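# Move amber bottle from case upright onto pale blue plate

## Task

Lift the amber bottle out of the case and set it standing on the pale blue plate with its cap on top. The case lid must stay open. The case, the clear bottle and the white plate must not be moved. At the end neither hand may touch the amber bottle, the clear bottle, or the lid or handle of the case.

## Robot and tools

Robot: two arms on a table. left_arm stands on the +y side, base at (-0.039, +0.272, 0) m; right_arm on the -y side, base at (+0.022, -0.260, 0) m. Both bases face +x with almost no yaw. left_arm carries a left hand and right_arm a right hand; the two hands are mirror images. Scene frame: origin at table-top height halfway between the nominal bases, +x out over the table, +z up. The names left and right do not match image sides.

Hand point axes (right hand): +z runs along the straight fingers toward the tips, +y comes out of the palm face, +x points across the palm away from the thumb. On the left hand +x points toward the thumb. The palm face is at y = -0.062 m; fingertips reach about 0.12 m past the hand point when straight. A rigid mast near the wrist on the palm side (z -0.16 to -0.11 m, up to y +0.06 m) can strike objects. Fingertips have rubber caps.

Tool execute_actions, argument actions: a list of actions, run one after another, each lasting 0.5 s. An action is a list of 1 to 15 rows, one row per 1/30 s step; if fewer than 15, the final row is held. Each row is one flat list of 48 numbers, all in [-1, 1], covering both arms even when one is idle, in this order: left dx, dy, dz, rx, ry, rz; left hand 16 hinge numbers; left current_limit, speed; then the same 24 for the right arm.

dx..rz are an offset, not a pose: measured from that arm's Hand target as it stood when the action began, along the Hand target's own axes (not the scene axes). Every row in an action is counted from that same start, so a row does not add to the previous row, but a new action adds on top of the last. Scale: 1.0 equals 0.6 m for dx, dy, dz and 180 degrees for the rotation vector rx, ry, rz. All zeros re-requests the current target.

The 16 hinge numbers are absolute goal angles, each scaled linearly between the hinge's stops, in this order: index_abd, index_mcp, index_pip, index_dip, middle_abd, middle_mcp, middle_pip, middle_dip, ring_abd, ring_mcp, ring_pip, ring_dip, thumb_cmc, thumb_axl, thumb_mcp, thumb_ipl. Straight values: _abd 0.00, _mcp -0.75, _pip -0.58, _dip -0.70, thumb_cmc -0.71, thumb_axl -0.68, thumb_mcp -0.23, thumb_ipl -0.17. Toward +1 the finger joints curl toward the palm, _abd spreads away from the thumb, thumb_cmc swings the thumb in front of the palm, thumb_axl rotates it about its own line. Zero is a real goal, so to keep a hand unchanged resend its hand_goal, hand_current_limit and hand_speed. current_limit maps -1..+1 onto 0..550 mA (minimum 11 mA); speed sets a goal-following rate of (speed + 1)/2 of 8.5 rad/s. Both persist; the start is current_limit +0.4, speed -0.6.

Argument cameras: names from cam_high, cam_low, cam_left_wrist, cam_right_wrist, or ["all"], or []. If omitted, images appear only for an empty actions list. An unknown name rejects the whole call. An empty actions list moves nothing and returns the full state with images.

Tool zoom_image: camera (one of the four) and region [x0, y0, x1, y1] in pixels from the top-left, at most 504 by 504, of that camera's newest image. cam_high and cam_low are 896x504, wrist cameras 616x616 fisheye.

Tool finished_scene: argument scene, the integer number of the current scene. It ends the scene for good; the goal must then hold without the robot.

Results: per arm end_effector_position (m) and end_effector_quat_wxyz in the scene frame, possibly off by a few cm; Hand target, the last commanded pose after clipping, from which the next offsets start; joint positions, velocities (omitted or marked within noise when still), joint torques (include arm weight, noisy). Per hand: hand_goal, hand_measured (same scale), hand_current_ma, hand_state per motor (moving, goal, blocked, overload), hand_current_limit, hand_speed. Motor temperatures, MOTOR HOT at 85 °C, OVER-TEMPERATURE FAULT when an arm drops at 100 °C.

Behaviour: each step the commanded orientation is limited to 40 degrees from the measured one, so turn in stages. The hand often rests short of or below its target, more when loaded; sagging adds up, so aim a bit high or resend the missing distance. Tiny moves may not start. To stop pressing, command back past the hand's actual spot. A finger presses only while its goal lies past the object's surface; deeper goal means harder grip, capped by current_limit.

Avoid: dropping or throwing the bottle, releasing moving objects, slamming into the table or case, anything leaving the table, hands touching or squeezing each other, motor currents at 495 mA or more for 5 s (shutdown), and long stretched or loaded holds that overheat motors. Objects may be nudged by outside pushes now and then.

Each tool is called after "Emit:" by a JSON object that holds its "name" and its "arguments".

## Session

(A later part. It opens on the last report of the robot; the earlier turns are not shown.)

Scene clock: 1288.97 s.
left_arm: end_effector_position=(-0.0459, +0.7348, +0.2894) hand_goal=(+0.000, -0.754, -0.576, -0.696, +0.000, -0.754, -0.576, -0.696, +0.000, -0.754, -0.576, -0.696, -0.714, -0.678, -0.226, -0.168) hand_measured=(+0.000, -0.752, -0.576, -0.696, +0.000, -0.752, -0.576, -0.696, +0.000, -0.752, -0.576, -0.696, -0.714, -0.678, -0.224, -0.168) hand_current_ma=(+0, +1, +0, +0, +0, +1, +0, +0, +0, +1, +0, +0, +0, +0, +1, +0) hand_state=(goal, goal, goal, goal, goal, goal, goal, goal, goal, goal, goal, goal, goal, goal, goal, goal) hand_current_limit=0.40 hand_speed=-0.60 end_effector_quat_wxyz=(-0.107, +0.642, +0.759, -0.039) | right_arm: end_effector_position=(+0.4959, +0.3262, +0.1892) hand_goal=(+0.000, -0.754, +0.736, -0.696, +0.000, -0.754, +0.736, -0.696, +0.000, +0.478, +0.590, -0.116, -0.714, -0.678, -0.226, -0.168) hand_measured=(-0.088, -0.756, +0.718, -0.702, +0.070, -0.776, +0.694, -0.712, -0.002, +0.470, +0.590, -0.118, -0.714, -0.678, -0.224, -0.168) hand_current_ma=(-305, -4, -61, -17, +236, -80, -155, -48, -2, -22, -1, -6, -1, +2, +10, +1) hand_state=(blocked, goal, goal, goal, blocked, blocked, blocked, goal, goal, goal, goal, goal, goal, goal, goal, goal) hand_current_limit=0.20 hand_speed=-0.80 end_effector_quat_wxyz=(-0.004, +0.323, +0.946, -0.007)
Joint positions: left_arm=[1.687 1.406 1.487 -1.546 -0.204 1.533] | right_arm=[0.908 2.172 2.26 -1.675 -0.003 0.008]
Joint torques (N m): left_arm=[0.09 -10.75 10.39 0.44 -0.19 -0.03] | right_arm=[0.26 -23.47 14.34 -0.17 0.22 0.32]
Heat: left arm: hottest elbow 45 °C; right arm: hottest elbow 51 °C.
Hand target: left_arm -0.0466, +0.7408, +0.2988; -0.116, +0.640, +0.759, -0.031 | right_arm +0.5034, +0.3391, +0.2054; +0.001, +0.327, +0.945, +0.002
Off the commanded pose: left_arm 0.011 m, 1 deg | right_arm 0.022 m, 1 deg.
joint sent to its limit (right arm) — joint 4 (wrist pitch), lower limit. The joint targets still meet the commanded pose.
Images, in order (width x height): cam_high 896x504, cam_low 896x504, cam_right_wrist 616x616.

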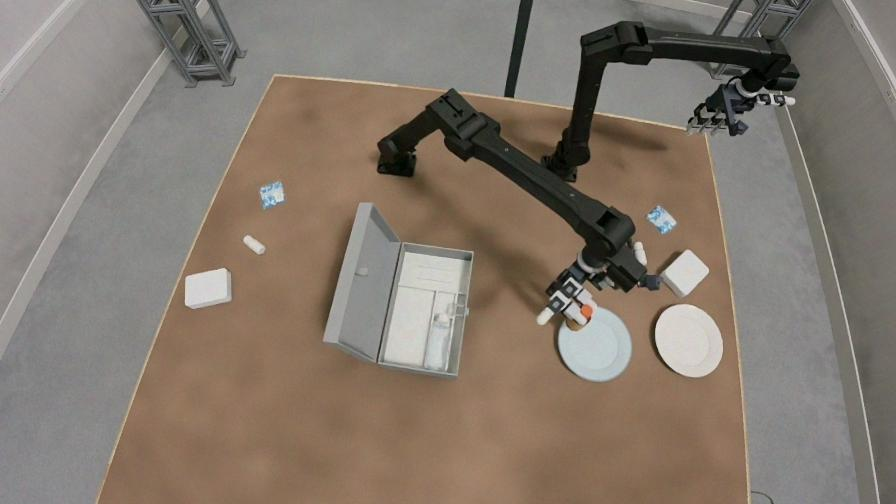

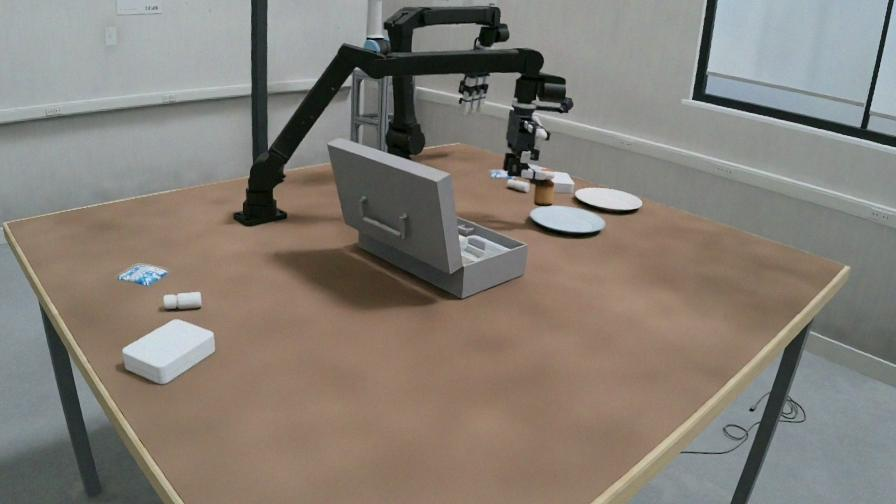

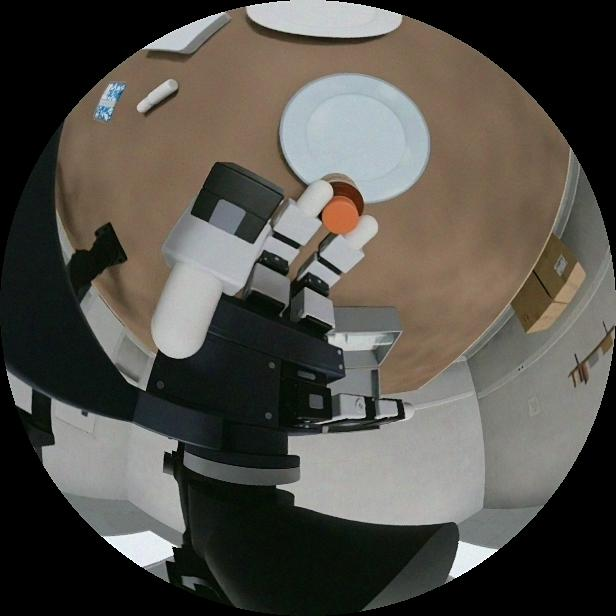

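Emit:
{"name": "execute_actions", "arguments": {"actions": [[[0,0,0,0,0,0,0,-0.754,-0.576,-0.696,0,-0.754,-0.576,-0.696,0,-0.754,-0.576,-0.696,-0.714,-0.678,-0.226,-0.168,0.4,-0.6,0,0.03,0.02,0,0,0,0,-0.754,0.737,-0.696,0,-0.754,0.737,-0.696,0,0.479,0.591,-0.116,-0.714,-0.678,-0.226,-0.168,0.2,-0.8]],[[0,0,0,0,0,0,0,-0.754,-0.576,-0.696,0,-0.754,-0.576,-0.696,0,-0.754,-0.576,-0.696,-0.714,-0.678,-0.226,-0.168,0.4,-0.6,0,0.035,0.015,0,0,0,0,-0.754,0.737,-0.696,0,-0.754,0.737,-0.696,0,0.479,0.591,-0.116,-0.714,-0.678,-0.226,-0.168,0.2,-0.8]],[[0,0,0,0,0,0,0,-0.754,-0.576,-0.696,0,-0.754,-0.576,-0.696,0,-0.754,-0.576,-0.696,-0.714,-0.678,-0.226,-0.168,0.4,-0.6,0,0.03,0,0,0,0,0,-0.754,0.737,-0.696,0,-0.754,0.737,-0.696,0,0.479,0.591,-0.116,-0.714,-0.678,-0.226,-0.168,0.2,-0.8]]], "cameras": ["cam_high","cam_low","cam_right_wrist"]}}

Emit:
{"name": "zoom_image", "arguments": {"camera": "cam_low", "region": [460, 120, 660, 260]}}

Emit:
{"name": "zoom_image", "arguments": {"camera": "cam_high", "region": [510, 250, 650, 390]}}

Scene clock: 1297.47 s.
left_arm: end_effector_position=(-0.0459, +0.7348, +0.2894) hand_goal=(+0.000, -0.754, -0.576, -0.696, +0.000, -0.754, -0.576, -0.696, +0.000, -0.754, -0.576, -0.696, -0.714, -0.678, -0.226, -0.168) hand_measured=(+0.000, -0.752, -0.576, -0.696, +0.000, -0.752, -0.576, -0.696, +0.000, -0.752, -0.576, -0.696, -0.714, -0.678, -0.224, -0.168) hand_current_ma=(+0, +1, +0, +0, +0, +1, +0, +0, +0, +1, +0, +0, +0, +0, +1, +0) hand_state=(goal, goal, goal, goal, goal, goal, goal, goal, goal, goal, goal, goal, goal, goal, goal, goal) hand_current_limit=0.40 hand_speed=-0.60 end_effector_quat_wxyz=(-0.107, +0.642, +0.759, -0.039) | right_arm: end_effector_position=(+0.5309, +0.3717, +0.1702) hand_goal=(+0.000, -0.754, +0.736, -0.696, +0.000, -0.754, +0.736, -0.696, +0.000, +0.478, +0.590, -0.116, -0.714, -0.678, -0.226, -0.168) hand_measured=(-0.088, -0.756, +0.718, -0.702, +0.070, -0.776, +0.694, -0.712, -0.002, +0.470, +0.590, -0.118, -0.714, -0.678, -0.224, -0.168) hand_current_ma=(-304, -5, -61, -17, +236, -80, -155, -48, -2, -22, -1, -6, -1, +2, +10, +1) hand_state=(blocked, goal, goal, goal, blocked, blocked, blocked, goal, goal, goal, goal, goal, goal, goal, goal, goal) hand_current_limit=0.20 hand_speed=-0.80 end_effector_quat_wxyz=(+0.008, +0.323, +0.946, +0.024)
Joint positions: left_arm=[1.687 1.406 1.487 -1.546 -0.204 1.533] | right_arm=[0.908 2.351 2.511 -1.681 0 0.008]
Joint torques (N m): left_arm=[0.15 -10.7 10.37 0.44 -0.19 -0.04] | right_arm=[0.09 -24.7 14.52 0.29 0.26 0.23]
Motor temperatures (°C): left_arm=[22 22 45 20 21 23] | right_arm=[22 28 54 19 19 19]
Heat: left arm: hottest elbow 45 °C; right arm: hottest elbow 54 °C.
Hand target: left_arm -0.0466, +0.7408, +0.2988; -0.116, +0.640, +0.759, -0.031 | right_arm +0.5387, +0.3841, +0.1847; +0.001, +0.327, +0.945, +0.002
Off the commanded pose: left_arm 0.011 m, 1 deg | right_arm 0.021 m, 3 deg.
joint sent to its limit (right arm) — joint 4 (wrist pitch), lower limit. The joint targets are off in orientation, not in position.
Images, in order (width x height): cam_high 896x504, cam_low 896x504, cam_right_wrist 616x616.

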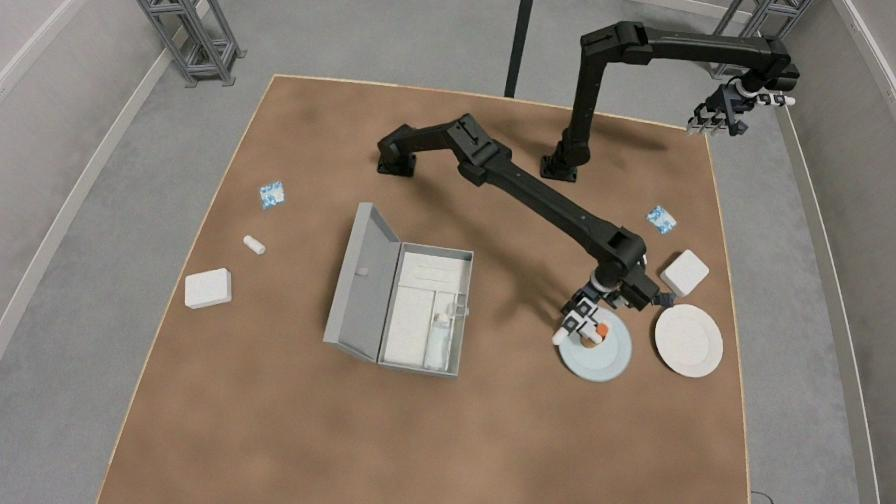

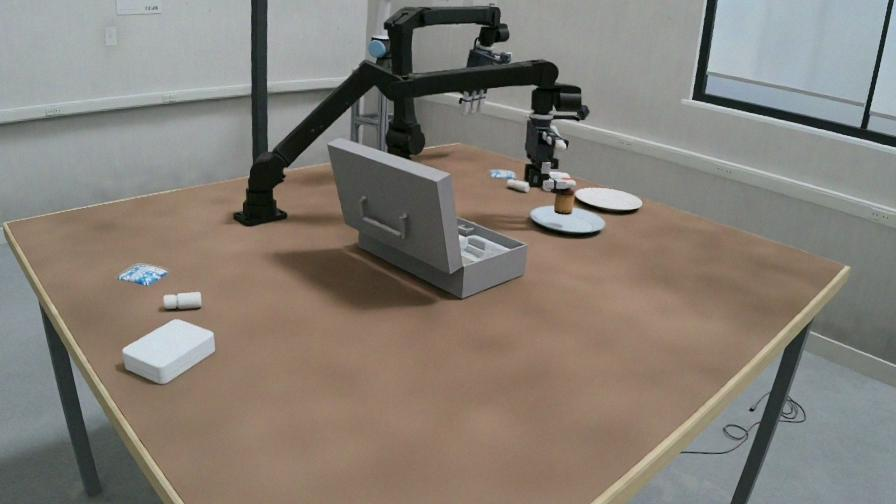

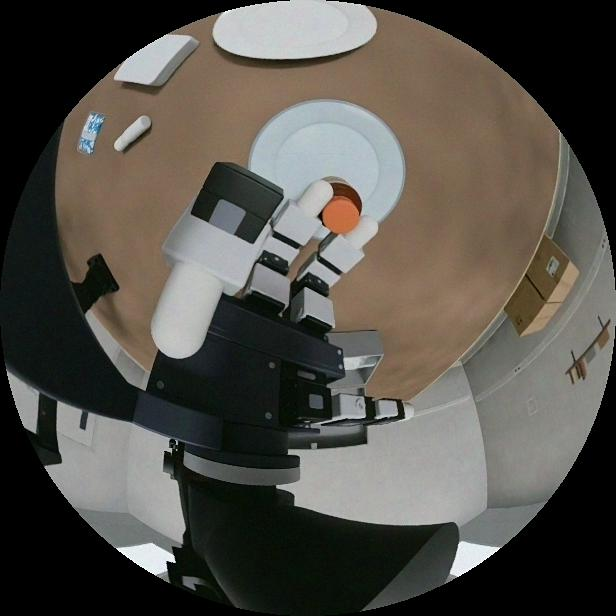

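Scaled by 2.520 from the camera's 896x504 image, which has a finer 1280x720 frame.

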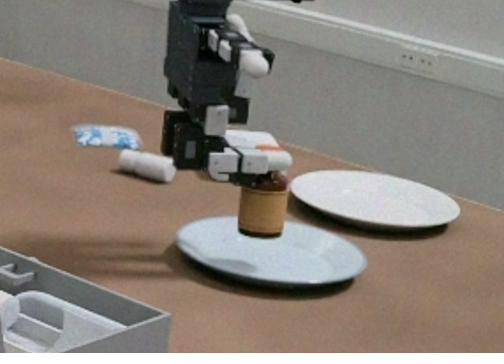

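Scaled by 3.600 from the camera's 896x504 image, which has a finer 1280x720 frame.

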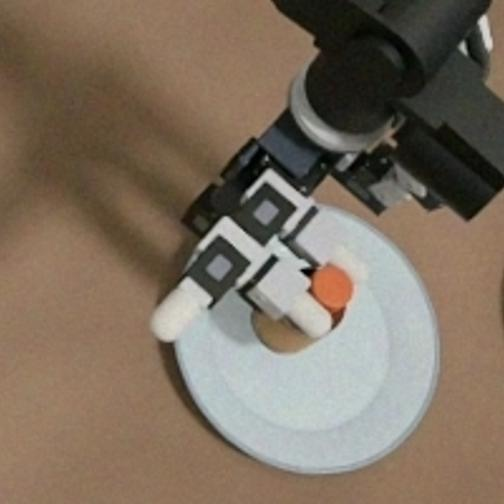

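Emit:
{"name": "execute_actions", "arguments": {"actions": [[[0,0,0,0,0,0,0,-0.754,-0.576,-0.696,0,-0.754,-0.576,-0.696,0,-0.754,-0.576,-0.696,-0.714,-0.678,-0.226,-0.168,0.4,-0.6,0,0.012,0.025,0,0,0,0,-0.754,0.737,-0.696,0,-0.754,0.737,-0.696,0,0.479,0.591,-0.116,-0.714,-0.678,-0.226,-0.168,0.2,-0.8]],[[0,0,0,0,0,0,0,-0.754,-0.576,-0.696,0,-0.754,-0.576,-0.696,0,-0.754,-0.576,-0.696,-0.714,-0.678,-0.226,-0.168,0.4,-0.6,0,0.006,0.025,0,0,0,0,-0.754,0.737,-0.696,0,-0.754,0.737,-0.696,0,0.479,0.591,-0.116,-0.714,-0.678,-0.226,-0.168,0.2,-0.8]],[[0,0,0,0,0,0,0,-0.754,-0.576,-0.696,0,-0.754,-0.576,-0.696,0,-0.754,-0.576,-0.696,-0.714,-0.678,-0.226,-0.168,0.4,-0.6,0,0,0.025,0,0,0,0,-0.754,0.737,-0.696,0,-0.754,0.737,-0.696,0,0.479,0.591,-0.116,-0.714,-0.678,-0.226,-0.168,0.2,-0.8]]], "cameras": ["cam_high","cam_low","cam_right_wrist"]}}

Emit:
{"name": "zoom_image", "arguments": {"camera": "cam_low", "region": [500, 140, 640, 260]}}

Emit:
{"name": "zoom_image", "arguments": {"camera": "cam_high", "region": [510, 250, 650, 390]}}

Scene clock: 1313.30 s.
left_arm: end_effector_position=(-0.0459, +0.7348, +0.2894) hand_goal=(+0.000, -0.754, -0.576, -0.696, +0.000, -0.754, -0.576, -0.696, +0.000, -0.754, -0.576, -0.696, -0.714, -0.678, -0.226, -0.168) hand_measured=(+0.000, -0.752, -0.576, -0.696, +0.000, -0.752, -0.576, -0.696, +0.000, -0.752, -0.576, -0.696, -0.714, -0.678, -0.224, -0.168) hand_current_ma=(+0, +1, +0, +0, +0, +1, +0, +0, +0, +1, +0, +0, +0, +0, +1, +0) hand_state=(goal, goal, goal, goal, goal, goal, goal, goal, goal, goal, goal, goal, goal, goal, goal, goal) hand_current_limit=0.40 hand_speed=-0.60 end_effector_quat_wxyz=(-0.107, +0.642, +0.759, -0.039) | right_arm: end_effector_position=(+0.5384, +0.3812, +0.1331) hand_goal=(+0.000, -0.754, +0.736, -0.696, +0.000, -0.754, +0.736, -0.696, +0.000, +0.478, +0.590, -0.116, -0.714, -0.678, -0.226, -0.168) hand_measured=(-0.086, -0.756, +0.720, -0.702, +0.070, -0.772, +0.696, -0.712, -0.002, +0.470, +0.590, -0.118, -0.714, -0.678, -0.224, -0.168) hand_current_ma=(-302, -5, -48, -14, +236, -58, -144, -47, -2, -22, -1, -6, -1, +2, +10, +1) hand_state=(blocked, goal, goal, goal, blocked, goal, blocked, goal, goal, goal, goal, goal, goal, goal, goal, goal) hand_current_limit=0.20 hand_speed=-0.80 end_effector_quat_wxyz=(+0.004, +0.323, +0.946, +0.013)
Joint positions: left_arm=[1.687 1.406 1.487 -1.546 -0.204 1.533] | right_arm=[0.908 2.43 2.567 -1.681 0.001 0.009]
Joint torques (N m): left_arm=[0.09 -10.7 10.39 0.44 -0.19 -0.04] | right_arm=[0.15 -24.94 14.32 0.12 0.18 0.27]
Motor temperatures (°C): left_arm=[22 22 45 20 21 23] | right_arm=[22 28 57 19 19 19]
Heat: left arm: hottest elbow 45 °C; right arm: hottest elbow 57 °C.
Hand target: left_arm -0.0466, +0.7408, +0.2988; -0.116, +0.640, +0.759, -0.031 | right_arm +0.5454, +0.3927, +0.1397; +0.001, +0.327, +0.945, +0.002
Off the commanded pose: left_arm 0.011 m, 1 deg | right_arm 0.015 m, 1 deg.
joint sent to its limit (right arm) — joint 4 (wrist pitch), lower limit. The joint targets are off in orientation, not in position.
Images, in order (width x height): cam_high 896x504, cam_low 896x504, cam_right_wrist 616x616.

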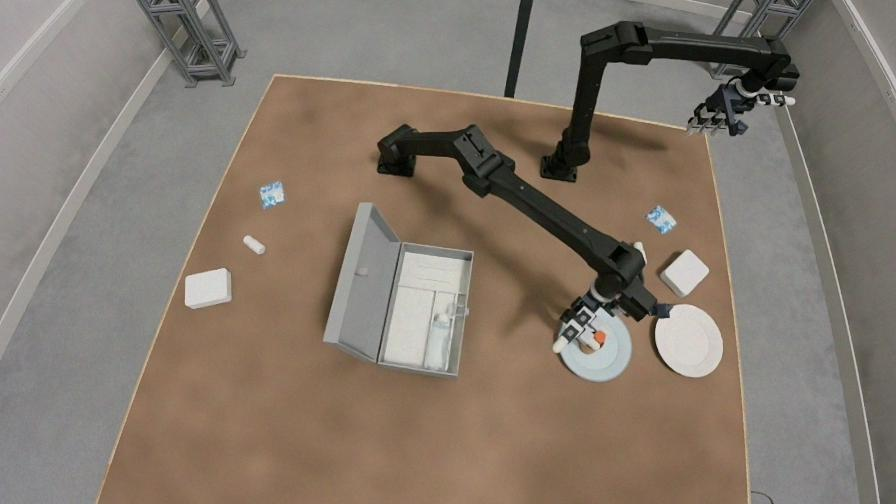

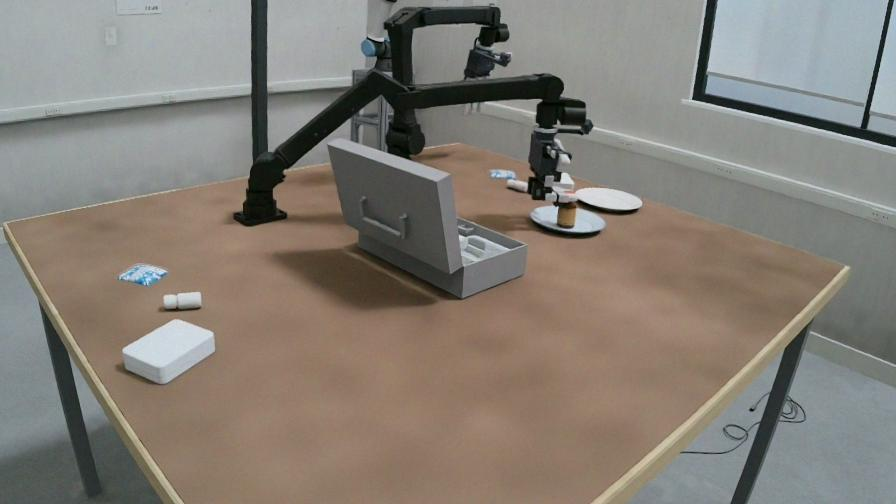

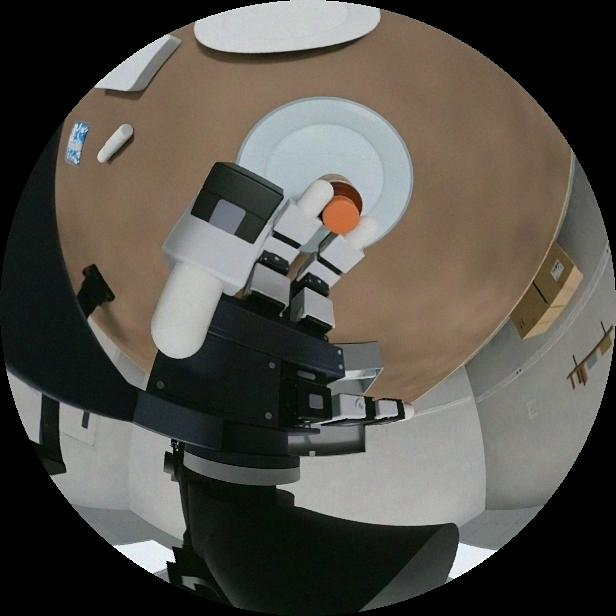

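Scaled by 3.600 from the camera's 896x504 image, which has a finer 1280x720 frame.

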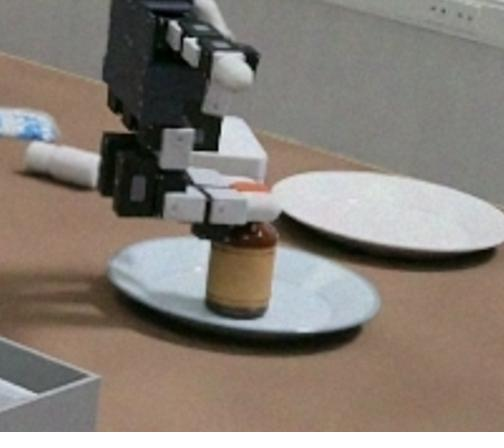

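Scaled by 3.600 from the camera's 896x504 image, which has a finer 1280x720 frame.

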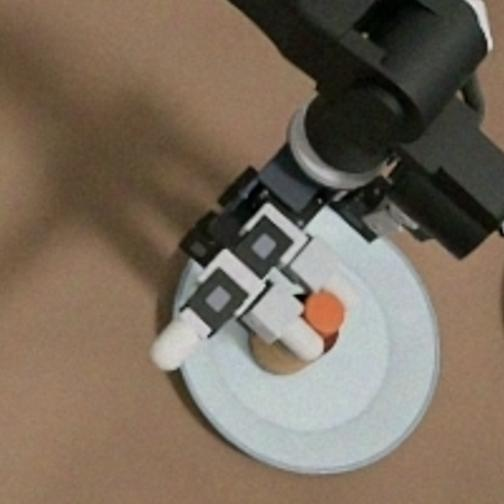

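Emit:
{"name": "execute_actions", "arguments": {"actions": [[[0,0,0,0,0,0,0,-0.754,-0.576,-0.696,0,-0.754,-0.576,-0.696,0,-0.754,-0.576,-0.696,-0.714,-0.678,-0.226,-0.168,0.4,-0.6,0,0,0.012,0,0,0,0,-0.754,0.737,-0.696,0,-0.754,0.737,-0.696,0,0.479,0.591,-0.116,-0.714,-0.678,-0.226,-0.168,0.2,-0.8]]], "cameras": ["cam_low"]}}

Emit:
{"name": "zoom_image", "arguments": {"camera": "cam_low", "region": [500, 140, 640, 260]}}

Scene clock: 1318.87 s.
left_arm: end_effector_position=(-0.0459, +0.7348, +0.2894) hand_goal=(+0.000, -0.754, -0.576, -0.696, +0.000, -0.754, -0.576, -0.696, +0.000, -0.754, -0.576, -0.696, -0.714, -0.678, -0.226, -0.168) hand_measured=(+0.000, -0.752, -0.576, -0.696, +0.000, -0.752, -0.576, -0.696, +0.000, -0.752, -0.576, -0.696, -0.714, -0.678, -0.224, -0.168) hand_current_ma=(+0, +1, +0, +0, +0, +1, +0, +0, +0, +1, +0, +0, +0, +0, +1, +0) hand_state=(goal, goal, goal, goal, goal, goal, goal, goal, goal, goal, goal, goal, goal, goal, goal, goal) hand_current_limit=0.40 hand_speed=-0.60 end_effector_quat_wxyz=(-0.107, +0.642, +0.759, -0.039) | right_arm: end_effector_position=(+0.5391, +0.3822, +0.1328) hand_goal=(+0.000, -0.754, +0.736, -0.696, +0.000, -0.754, +0.736, -0.696, +0.000, +0.478, +0.590, -0.116, -0.714, -0.678, -0.226, -0.168) hand_measured=(-0.086, -0.756, +0.720, -0.702, +0.070, -0.770, +0.696, -0.712, -0.002, +0.470, +0.590, -0.118, -0.714, -0.678, -0.224, -0.168) hand_current_ma=(-302, -5, -48, -14, +236, -53, -144, -47, -2, -22, -1, -6, -1, +2, +10, +1) hand_state=(blocked, goal, goal, goal, blocked, goal, blocked, goal, goal, goal, goal, goal, goal, goal, goal, goal) hand_current_limit=0.20 hand_speed=-0.80 end_effector_quat_wxyz=(+0.005, +0.323, +0.946, +0.014)
Joint positions: left_arm=[1.687 1.406 1.487 -1.546 -0.204 1.533] | right_arm=[0.908 2.435 2.574 -1.681 0.001 0.009]
Joint torques (N m): left_arm=[0.15 -10.75 10.39 0.43 -0.18 -0.03] | right_arm=[0.03 -24.29 13.91 0.18 0.16 0.24]
Motor temperatures (°C): left_arm=[22 22 45 20 21 23] | right_arm=[22 28 57 19 19 19]
Heat: left arm: hottest elbow 45 °C; right arm: hottest elbow 57 °C.
Hand target: left_arm -0.0466, +0.7408, +0.2988; -0.116, +0.640, +0.759, -0.031 | right_arm +0.5454, +0.3927, +0.1325; +0.001, +0.327, +0.945, +0.002
Off the commanded pose: left_arm 0.011 m, 1 deg | right_arm 0.012 m, 2 deg.
joint sent to its limit (right arm) — joint 4 (wrist pitch), lower limit. The joint targets are off in orientation, not in position.
Images, in order (width x height): cam_low 896x504.

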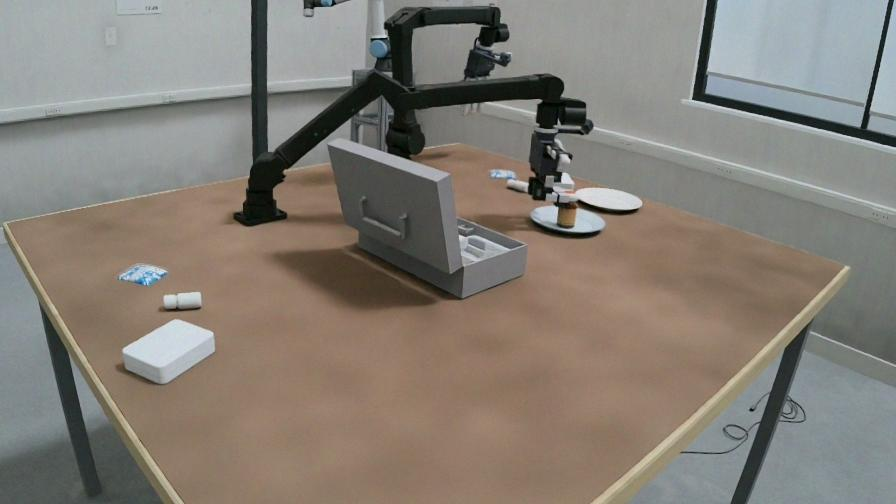

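Scaled by 3.600 from the camera's 896x504 image, which has a finer 1280x720 frame.

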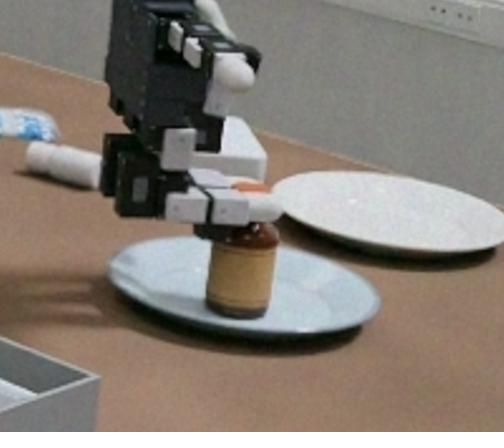

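Emit:
{"name": "execute_actions", "arguments": {"actions": [[[0,0,0,0,0,0,0,-0.754,-0.576,-0.696,0,-0.754,-0.576,-0.696,0,-0.754,-0.576,-0.696,-0.714,-0.678,-0.226,-0.168,0.4,-0.6,0,0,0.015,0,0,0,0,-0.754,0.737,-0.696,0,-0.754,0.737,-0.696,0,0.479,0.591,-0.116,-0.714,-0.678,-0.226,-0.168,0.1,-0.8]],[[0,0,0,0,0,0,0,-0.754,-0.576,-0.696,0,-0.754,-0.576,-0.696,0,-0.754,-0.576,-0.696,-0.714,-0.678,-0.226,-0.168,0.4,-0.6,0,0,0.01,0,0,0,0,-0.754,0.737,-0.696,0,-0.754,0.737,-0.696,0,0.479,0.591,-0.116,-0.714,-0.678,-0.226,-0.168,0.1,-0.8]]], "cameras": ["cam_low","cam_high"]}}

Emit:
{"name": "zoom_image", "arguments": {"camera": "cam_low", "region": [500, 140, 640, 260]}}

Emit:
{"name": "zoom_image", "arguments": {"camera": "cam_high", "region": [510, 250, 650, 390]}}

Scene clock: 1325.47 s.
left_arm: end_effector_position=(-0.0459, +0.7348, +0.2894) hand_goal=(+0.000, -0.754, -0.576, -0.696, +0.000, -0.754, -0.576, -0.696, +0.000, -0.754, -0.576, -0.696, -0.714, -0.678, -0.226, -0.168) hand_measured=(+0.000, -0.752, -0.576, -0.696, +0.000, -0.752, -0.576, -0.696, +0.000, -0.752, -0.576, -0.696, -0.714, -0.678, -0.224, -0.168) hand_current_ma=(+0, +1, +0, +0, +0, +1, +0, +0, +0, +1, +0, +0, +0, +0, +1, +0) hand_state=(goal, goal, goal, goal, goal, goal, goal, goal, goal, goal, goal, goal, goal, goal, goal, goal) hand_current_limit=0.40 hand_speed=-0.60 end_effector_quat_wxyz=(-0.107, +0.642, +0.759, -0.039) | right_arm: end_effector_position=(+0.5402, +0.3836, +0.1319) hand_goal=(+0.000, -0.754, +0.736, -0.696, +0.000, -0.754, +0.736, -0.696, +0.000, +0.478, +0.590, -0.116, -0.714, -0.678, -0.226, -0.168) hand_measured=(-0.086, -0.752, +0.722, -0.702, +0.070, -0.764, +0.696, -0.712, -0.002, +0.470, +0.590, -0.118, -0.714, -0.678, -0.224, -0.168) hand_current_ma=(-302, +6, -45, -14, +236, -30, -142, -47, -2, -22, -1, -6, -1, +2, +10, +1) hand_state=(blocked, goal, goal, goal, blocked, goal, blocked, goal, goal, goal, goal, goal, goal, goal, goal, goal) hand_current_limit=0.10 hand_speed=-0.80 end_effector_quat_wxyz=(+0.005, +0.323, +0.946, +0.015)
Joint positions: left_arm=[1.687 1.406 1.487 -1.546 -0.204 1.533] | right_arm=[0.908 2.441 2.583 -1.681 0.001 0.009]
Joint torques (N m): left_arm=[0.15 -10.7 10.39 0.43 -0.19 -0.03] | right_arm=[0.09 -23.36 13.3 0.16 0.13 0.27]
Motor temperatures (°C): left_arm=[22 22 45 20 21 23] | right_arm=[22 28 57 19 19 19]
Heat: left arm: hottest elbow 45 °C; right arm: hottest elbow 57 °C.
Hand target: left_arm -0.0466, +0.7408, +0.2988; -0.116, +0.640, +0.759, -0.031 | right_arm +0.5455, +0.3928, +0.1177; +0.001, +0.327, +0.945, +0.002
Off the commanded pose: left_arm 0.011 m, 1 deg | right_arm 0.018 m, 2 deg.
joint sent to its limit (right arm) — joint 4 (wrist pitch), lower limit. The joint targets still meet the commanded pose.
Images, in order (width x height): cam_high 896x504, cam_low 896x504.

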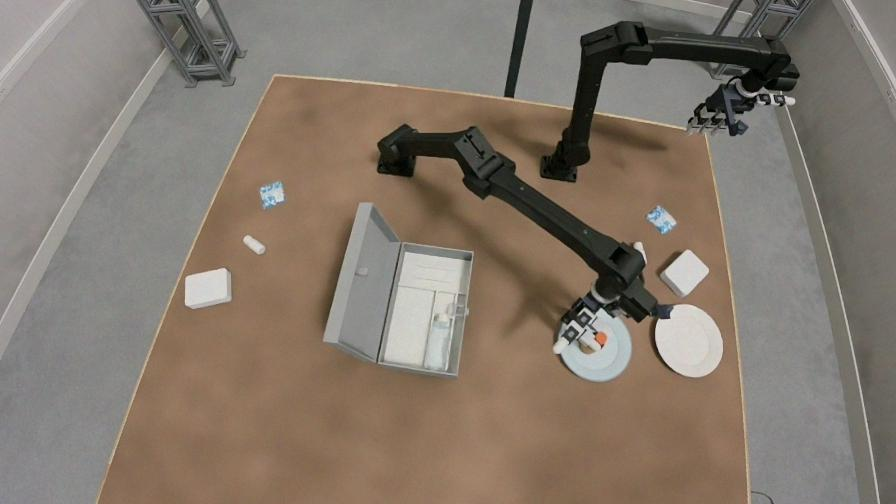

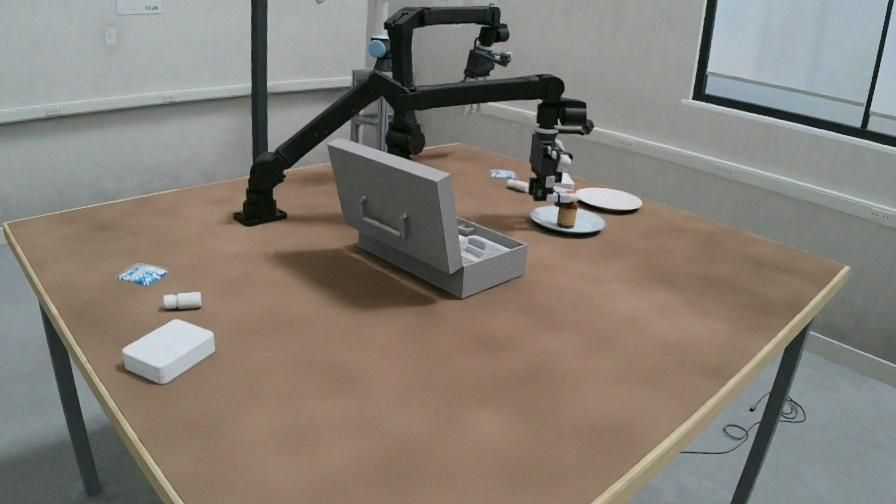

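Scaled by 3.600 from the camera's 896x504 image, which has a finer 1280x720 frame.

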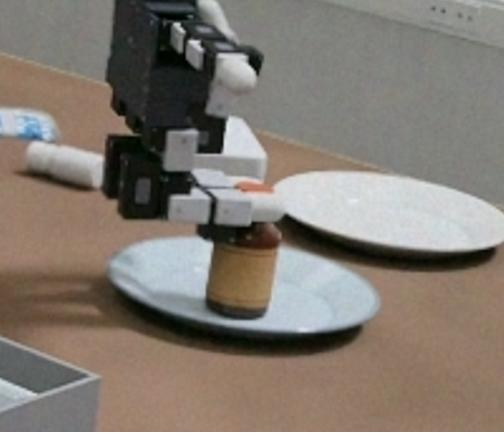

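Scaled by 3.600 from the camera's 896x504 image, which has a finer 1280x720 frame.

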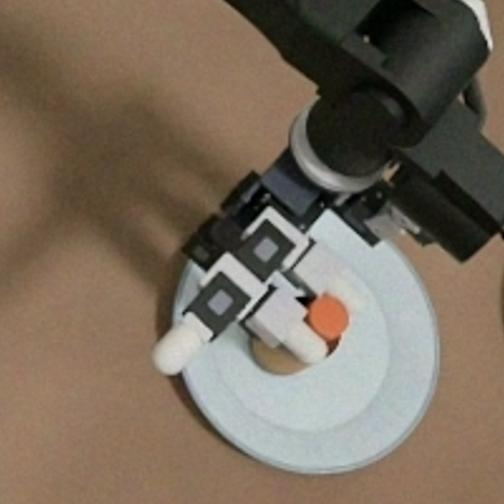

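Emit:
{"name": "execute_actions", "arguments": {"actions": [[[0,0,0,0,0,0,0,-0.754,-0.576,-0.696,0,-0.754,-0.576,-0.696,0,-0.754,-0.576,-0.696,-0.714,-0.678,-0.226,-0.168,0.4,-0.6,0,-0.004,-0.02,0,0,0,0,-0.754,0.737,-0.696,0,-0.754,0.737,-0.696,0,0.479,0.591,-0.116,-0.714,-0.678,-0.226,-0.168,-0.1,-0.8]],[[0,0,0,0,0,0,0,-0.754,-0.576,-0.696,0,-0.754,-0.576,-0.696,0,-0.754,-0.576,-0.696,-0.714,-0.678,-0.226,-0.168,0.4,-0.6,0,0,0,0,0,0,-0.3,-0.754,0.737,-0.696,0.3,-0.754,0.737,-0.696,0,0.479,0.591,-0.116,-0.714,-0.678,-0.226,-0.168,0.2,-0.85]],[[0,0,0,0,0,0,0,-0.754,-0.576,-0.696,0,-0.754,-0.576,-0.696,0,-0.754,-0.576,-0.696,-0.714,-0.678,-0.226,-0.168,0.4,-0.6,0,0,0,0,0,0,-0.8,-0.754,0.737,-0.696,0.8,-0.754,0.737,-0.696,0,0.479,0.591,-0.116,-0.714,-0.678,-0.226,-0.168,0.2,-0.8]],[[0,0,0,0,0,0,0,-0.754,-0.576,-0.696,0,-0.754,-0.576,-0.696,0,-0.754,-0.576,-0.696,-0.714,-0.678,-0.226,-0.168,0.4,-0.6,0,0,0,0,0,0,-0.8,-0.754,0.737,-0.696,0.8,-0.754,0.737,-0.696,0,0.479,0.591,-0.116,-0.714,-0.678,-0.226,-0.168,0.2,-0.8]]], "cameras": ["cam_low","cam_high","cam_right_wrist"]}}

Emit:
{"name": "zoom_image", "arguments": {"camera": "cam_low", "region": [500, 140, 640, 260]}}

Emit:
{"name": "zoom_image", "arguments": {"camera": "cam_right_wrist", "region": [240, 140, 400, 300]}}

Scene clock: 1339.20 s.
left_arm: end_effector_position=(-0.0459, +0.7348, +0.2894) hand_goal=(+0.000, -0.754, -0.576, -0.696, +0.000, -0.754, -0.576, -0.696, +0.000, -0.754, -0.576, -0.696, -0.714, -0.678, -0.226, -0.168) hand_measured=(+0.000, -0.752, -0.576, -0.696, +0.000, -0.752, -0.576, -0.696, +0.000, -0.752, -0.576, -0.696, -0.714, -0.678, -0.224, -0.168) hand_current_ma=(+0, +1, +0, +0, +0, +1, +0, +0, +0, +1, +0, +0, +0, +0, +1, +0) hand_state=(goal, goal, goal, goal, goal, goal, goal, goal, goal, goal, goal, goal, goal, goal, goal, goal) hand_current_limit=0.40 hand_speed=-0.60 end_effector_quat_wxyz=(-0.107, +0.642, +0.759, -0.039) | right_arm: end_effector_position=(+0.5403, +0.3835, +0.1319) hand_goal=(-0.800, -0.754, +0.736, -0.696, +0.800, -0.754, +0.736, -0.696, +0.000, +0.478, +0.590, -0.116, -0.714, -0.678, -0.226, -0.168) hand_measured=(-0.794, -0.756, +0.732, -0.698, +0.794, -0.760, +0.728, -0.700, -0.002, +0.470, +0.590, -0.118, -0.714, -0.678, -0.224, -0.168) hand_current_ma=(+16, -3, -13, -5, -13, -15, -20, -9, -2, -22, -1, -6, -1, +2, +10, +1) hand_state=(goal, goal, goal, goal, goal, goal, goal, goal, goal, goal, goal, goal, goal, goal, goal, goal) hand_current_limit=0.20 hand_speed=-0.80 end_effector_quat_wxyz=(+0.006, +0.323, +0.946, +0.015)
Joint positions: left_arm=[1.687 1.406 1.487 -1.546 -0.204 1.533] | right_arm=[0.908 2.441 2.583 -1.681 0.001 0.009]
Joint torques (N m): left_arm=[0.21 -10.81 10.4 0.42 -0.19 -0.03] | right_arm=[-0.15 -25.23 12.45 0.38 0.14 0.27]
Heat: left arm: hottest elbow 45 °C; right arm: hottest elbow 54 °C.
Hand target: left_arm -0.0466, +0.7408, +0.2988; -0.116, +0.640, +0.759, -0.031 | right_arm +0.5440, +0.3909, +0.1297; +0.001, +0.327, +0.945, +0.002
Off the commanded pose: left_arm 0.011 m, 1 deg | right_arm 0.008 m, 2 deg.
joint sent to its limit (right arm) — joint 4 (wrist pitch), lower limit. The joint targets still meet the commanded pose.
Images, in order (width x height): cam_high 896x504, cam_low 896x504, cam_right_wrist 616x616.

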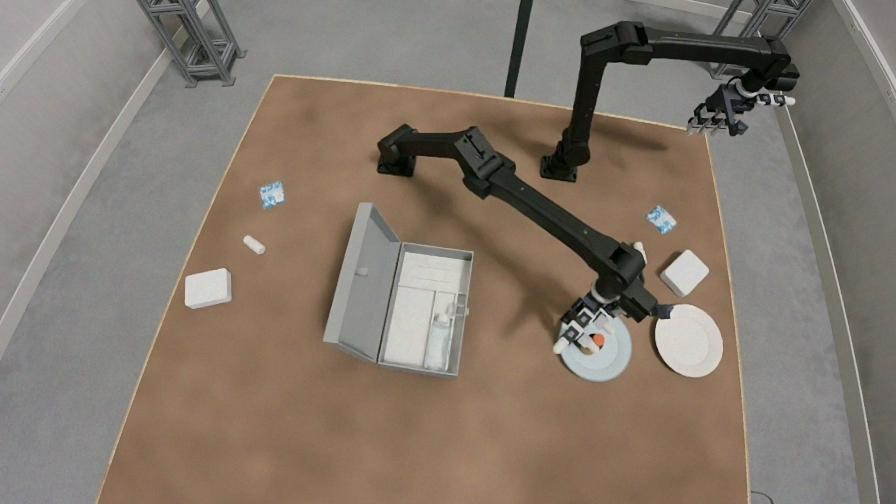

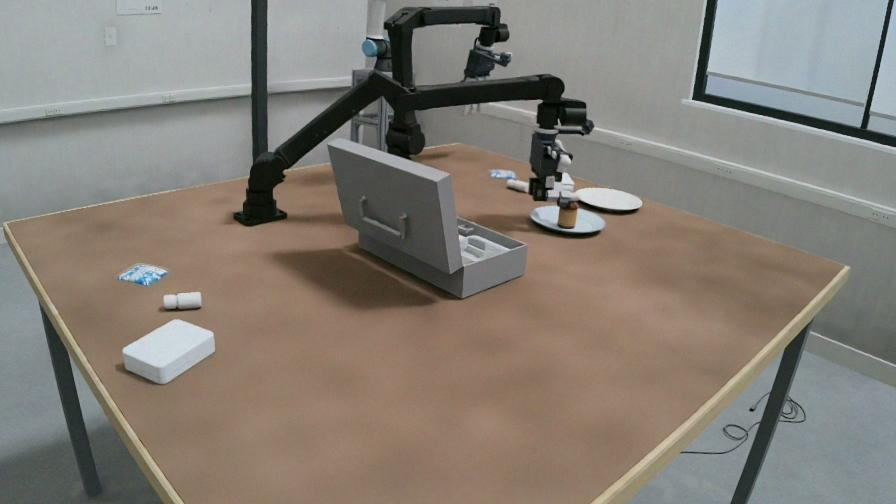

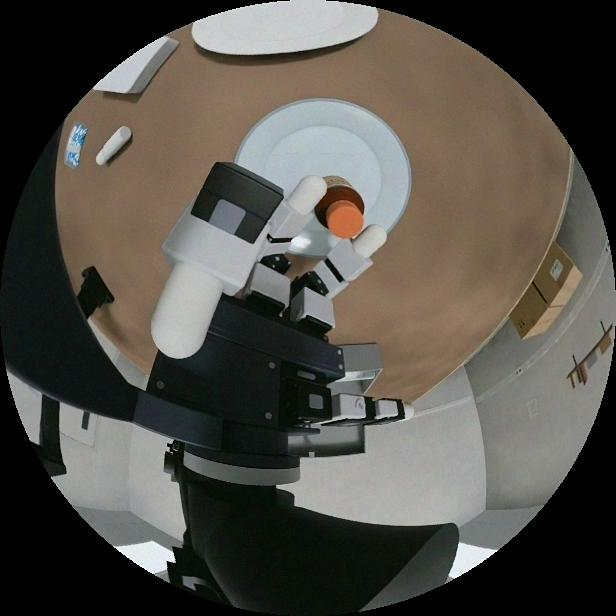

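Scaled by 3.600 from the camera's 896x504 image, which has a finer 1280x720 frame.

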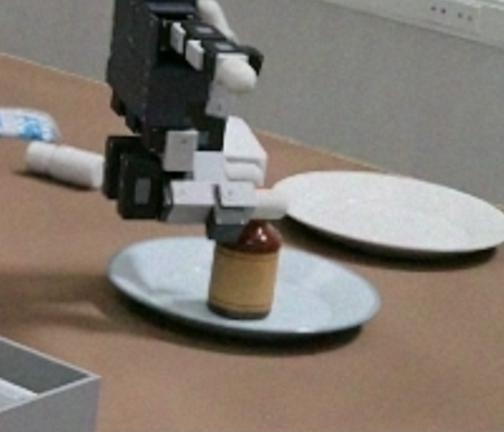

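Scaled by 3.150 from the camera's 616x616 image, which has a finer 880x880 frame.

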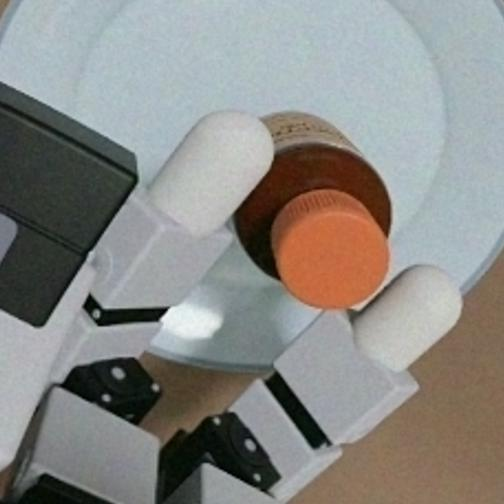

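Emit:
{"name": "execute_actions", "arguments": {"actions": [[[0,0,0,0,0,0,0,-0.754,-0.576,-0.696,0,-0.754,-0.576,-0.696,0,-0.754,-0.576,-0.696,-0.714,-0.678,-0.226,-0.168,0.4,-0.6,0,0,0,0,0,0,-1,-0.754,0.737,-0.696,0.8,-0.754,0.737,-0.696,0,0.479,0.591,-0.116,-0.714,-0.678,-0.226,-0.168,0.2,-0.8]],[[0,0,0,0,0,0,0,-0.754,-0.576,-0.696,0,-0.754,-0.576,-0.696,0,-0.754,-0.576,-0.696,-0.714,-0.678,-0.226,-0.168,0.4,-0.6,0,0,-0.012,0,0,0,-1,-0.754,0.737,-0.696,0.8,-0.754,0.737,-0.696,0,0.479,0.591,-0.116,-0.714,-0.678,-0.226,-0.168,0.2,-0.8]],[[0,0,0,0,0,0,0,-0.754,-0.576,-0.696,0,-0.754,-0.576,-0.696,0,-0.754,-0.576,-0.696,-0.714,-0.678,-0.226,-0.168,0.4,-0.6,0,0,-0.012,0,0,0,-1,-0.754,0.737,-0.696,0.8,-0.754,0.737,-0.696,0,0.479,0.591,-0.116,-0.714,-0.678,-0.226,-0.168,0.2,-0.8]],[[0,0,0,0,0,0,0,-0.754,-0.576,-0.696,0,-0.754,-0.576,-0.696,0,-0.754,-0.576,-0.696,-0.714,-0.678,-0.226,-0.168,0.4,-0.6,0,0,-0.02,0,0,0,-1,-0.754,0.737,-0.696,0.8,-0.754,0.737,-0.696,0,0.479,0.591,-0.116,-0.714,-0.678,-0.226,-0.168,0.2,-0.8]]], "cameras": ["cam_low","cam_right_wrist"]}}

Emit:
{"name": "zoom_image", "arguments": {"camera": "cam_right_wrist", "region": [240, 140, 400, 300]}}

Scene clock: 1351.77 s.
left_arm: end_effector_position=(-0.0459, +0.7348, +0.2894) hand_goal=(+0.000, -0.754, -0.576, -0.696, +0.000, -0.754, -0.576, -0.696, +0.000, -0.754, -0.576, -0.696, -0.714, -0.678, -0.226, -0.168) hand_measured=(+0.000, -0.752, -0.576, -0.696, +0.000, -0.752, -0.576, -0.696, +0.000, -0.752, -0.576, -0.696, -0.714, -0.678, -0.224, -0.168) hand_current_ma=(+0, +1, +0, +0, +0, +1, +0, +0, +0, +1, +0, +0, +0, +0, +1, +0) hand_state=(goal, goal, goal, goal, goal, goal, goal, goal, goal, goal, goal, goal, goal, goal, goal, goal) hand_current_limit=0.40 hand_speed=-0.60 end_effector_quat_wxyz=(-0.107, +0.642, +0.759, -0.039) | right_arm: end_effector_position=(+0.5403, +0.3835, +0.1319) hand_goal=(-1.000, -0.754, +0.736, -0.696, +0.800, -0.754, +0.736, -0.696, +0.000, +0.478, +0.590, -0.116, -0.714, -0.678, -0.226, -0.168) hand_measured=(-0.992, -0.756, +0.732, -0.698, +0.794, -0.760, +0.728, -0.700, -0.002, +0.470, +0.590, -0.118, -0.714, -0.678, -0.224, -0.168) hand_current_ma=(+18, -3, -13, -5, -13, -15, -20, -9, -2, -22, -1, -6, -1, +2, +10, +1) hand_state=(goal, goal, goal, goal, goal, goal, goal, goal, goal, goal, goal, goal, goal, goal, goal, goal) hand_current_limit=0.20 hand_speed=-0.80 end_effector_quat_wxyz=(+0.006, +0.323, +0.946, +0.015)
Joint positions: left_arm=[1.687 1.406 1.487 -1.546 -0.204 1.533] | right_arm=[0.908 2.441 2.583 -1.681 0.001 0.009]
Joint torques (N m): left_arm=[-0.03 -10.7 10.39 0.43 -0.18 -0.03] | right_arm=[-0.03 -28.28 12.3 0.23 0.13 0.24]
Motor temperatures (°C): left_arm=[22 22 45 20 21 23] | right_arm=[22 34 53 19 19 19]
Heat: left arm: hottest elbow 45 °C; right arm: hottest elbow 53 °C.
Hand target: left_arm -0.0466, +0.7408, +0.2988; -0.116, +0.640, +0.759, -0.031 | right_arm +0.5439, +0.3908, +0.1561; +0.001, +0.327, +0.945, +0.002
Off the commanded pose: left_arm 0.011 m, 1 deg | right_arm 0.026 m, 2 deg.
joint sent to its limit (right arm) — joint 4 (wrist pitch), lower limit. The joint targets are off in orientation, not in position.
Images, in order (width x height): cam_low 896x504, cam_right_wrist 616x616.

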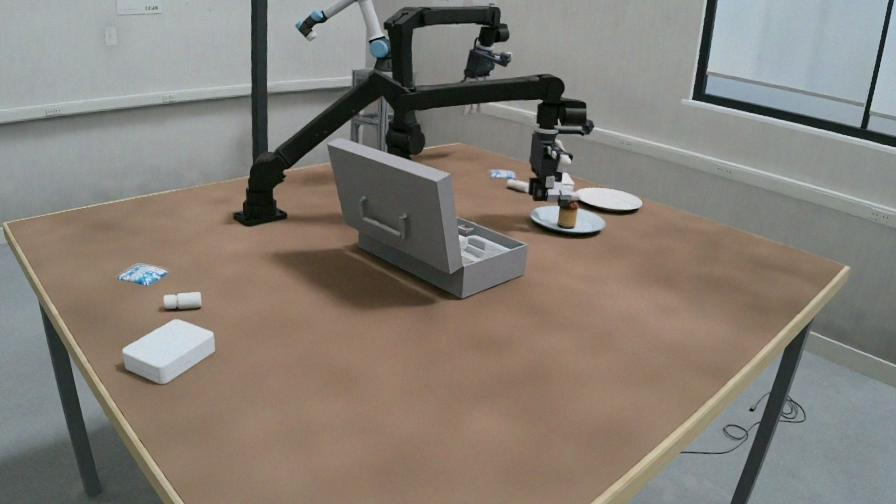

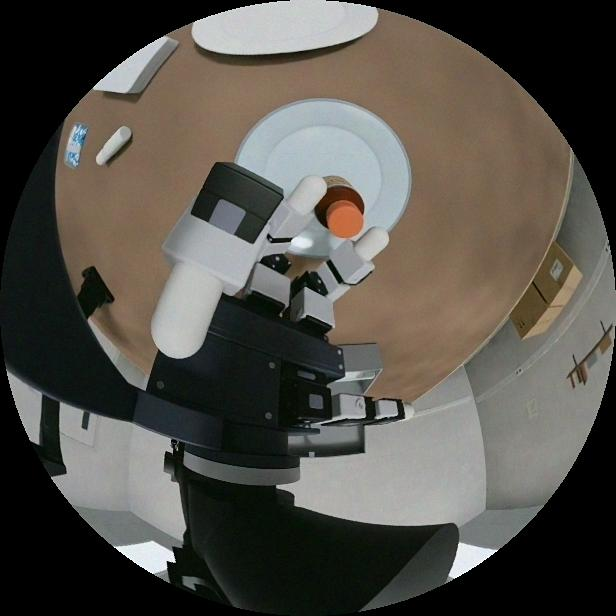

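Scaled by 3.150 from the camera's 616x616 image, which has a finer 880x880 frame.

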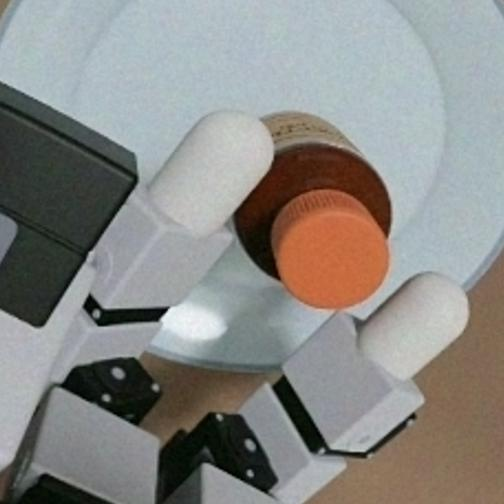

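Emit:
{"name": "execute_actions", "arguments": {"actions": [[[0,0,0,0,0,0,0,-0.754,-0.576,-0.696,0,-0.754,-0.576,-0.696,0,-0.754,-0.576,-0.696,-0.714,-0.678,-0.226,-0.168,0.4,-0.6,0,0,-0.02,0,0,0,-1,-0.754,0.737,-0.696,0.8,-0.754,0.737,-0.696,0,0.479,0.591,-0.116,-0.714,-0.678,-0.226,-0.168,0.2,-0.8]],[[0,0,0,0,0,0,0,-0.754,-0.576,-0.696,0,-0.754,-0.576,-0.696,0,-0.754,-0.576,-0.696,-0.714,-0.678,-0.226,-0.168,0.4,-0.6,0,0,-0.02,0,0,0,-1,-0.754,0.737,-0.696,0.8,-0.754,0.737,-0.696,0,0.479,0.591,-0.116,-0.714,-0.678,-0.226,-0.168,0.2,-0.8]],[[0,0,0,0,0,0,0,-0.754,-0.576,-0.696,0,-0.754,-0.576,-0.696,0,-0.754,-0.576,-0.696,-0.714,-0.678,-0.226,-0.168,0.4,-0.6,0,0,-0.02,0,0,0,-1,-0.754,0.737,-0.696,0.8,-0.754,0.737,-0.696,0,0.479,0.591,-0.116,-0.714,-0.678,-0.226,-0.168,0.2,-0.8]]], "cameras": ["cam_low","cam_right_wrist"]}}

Emit:
{"name": "zoom_image", "arguments": {"camera": "cam_right_wrist", "region": [240, 140, 400, 300]}}

Scene clock: 1360.03 s.
left_arm: end_effector_position=(-0.0459, +0.7348, +0.2894) hand_goal=(+0.000, -0.754, -0.576, -0.696, +0.000, -0.754, -0.576, -0.696, +0.000, -0.754, -0.576, -0.696, -0.714, -0.678, -0.226, -0.168) hand_measured=(+0.000, -0.752, -0.576, -0.696, +0.000, -0.752, -0.576, -0.696, +0.000, -0.752, -0.576, -0.696, -0.714, -0.678, -0.224, -0.168) hand_current_ma=(+0, +1, +0, +0, +0, +1, +0, +0, +0, +1, +0, +0, +0, +0, +1, +0) hand_state=(goal, goal, goal, goal, goal, goal, goal, goal, goal, goal, goal, goal, goal, goal, goal, goal) hand_current_limit=0.40 hand_speed=-0.60 end_effector_quat_wxyz=(-0.107, +0.642, +0.759, -0.039) | right_arm: end_effector_position=(+0.5399, +0.3830, +0.1638) hand_goal=(-1.000, -0.754, +0.736, -0.696, +0.800, -0.754, +0.736, -0.696, +0.000, +0.478, +0.590, -0.116, -0.714, -0.678, -0.226, -0.168) hand_measured=(-0.992, -0.756, +0.732, -0.698, +0.794, -0.760, +0.728, -0.700, -0.002, +0.470, +0.590, -0.118, -0.714, -0.678, -0.224, -0.168) hand_current_ma=(+18, -3, -13, -5, -13, -15, -20, -9, -2, -22, -1, -6, -1, +2, +10, +1) hand_state=(goal, goal, goal, goal, goal, goal, goal, goal, goal, goal, goal, goal, goal, goal, goal, goal) hand_current_limit=0.20 hand_speed=-0.80 end_effector_quat_wxyz=(+0.012, +0.323, +0.946, +0.034)
Joint positions: left_arm=[1.687 1.406 1.487 -1.546 -0.204 1.533] | right_arm=[0.908 2.401 2.583 -1.681 0.002 0.009]
Joint torques (N m): left_arm=[0.03 -10.75 10.37 0.44 -0.19 -0.03] | right_arm=[-0.03 -27.81 13.01 0.28 0.21 0.22]
Heat: left arm: hottest elbow 45 °C; right arm: hottest elbow 52 °C.
Hand target: left_arm -0.0466, +0.7408, +0.2988; -0.116, +0.640, +0.759, -0.031 | right_arm +0.5438, +0.3907, +0.1921; +0.001, +0.327, +0.945, +0.002
Off the commanded pose: left_arm 0.011 m, 1 deg | right_arm 0.030 m, 4 deg.
joint sent to its limit (right arm) — joint 4 (wrist pitch), lower limit. The joint targets are off in orientation, not in position.
Images, in order (width x height): cam_low 896x504, cam_right_wrist 616x616.

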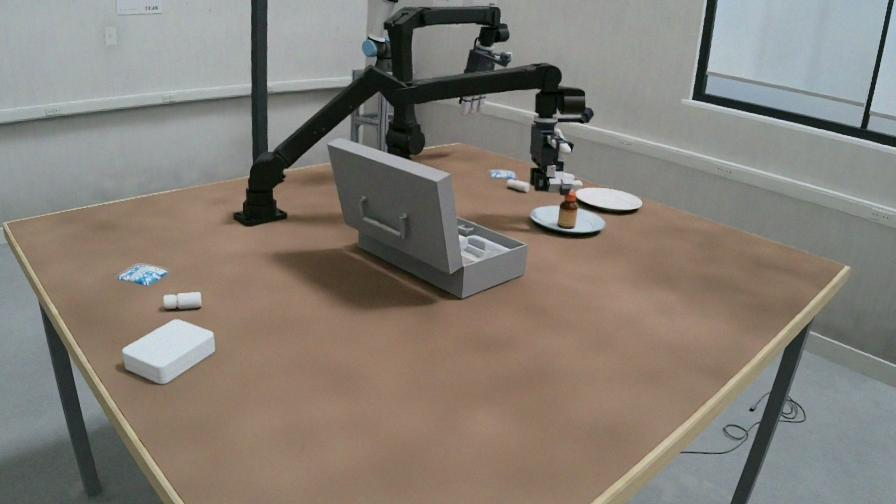

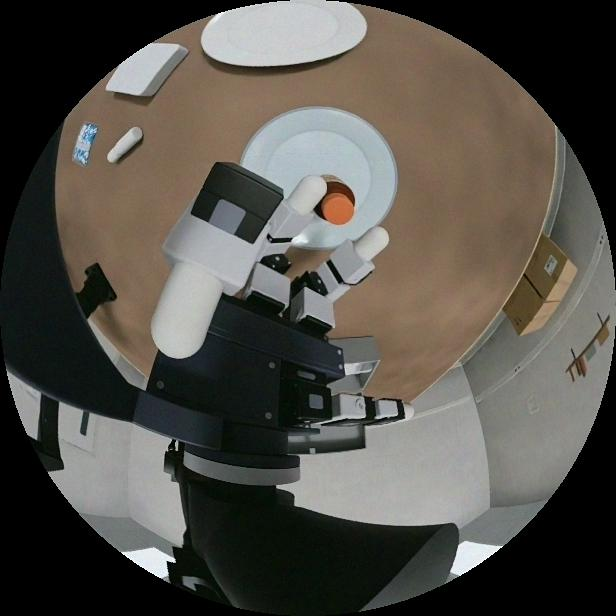

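Scaled by 3.150 from the camera's 616x616 image, which has a finer 880x880 frame.

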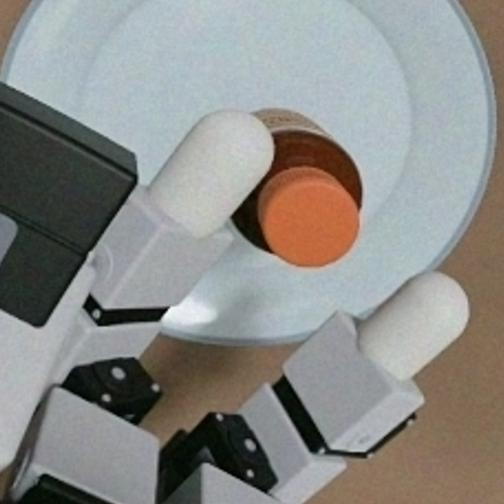

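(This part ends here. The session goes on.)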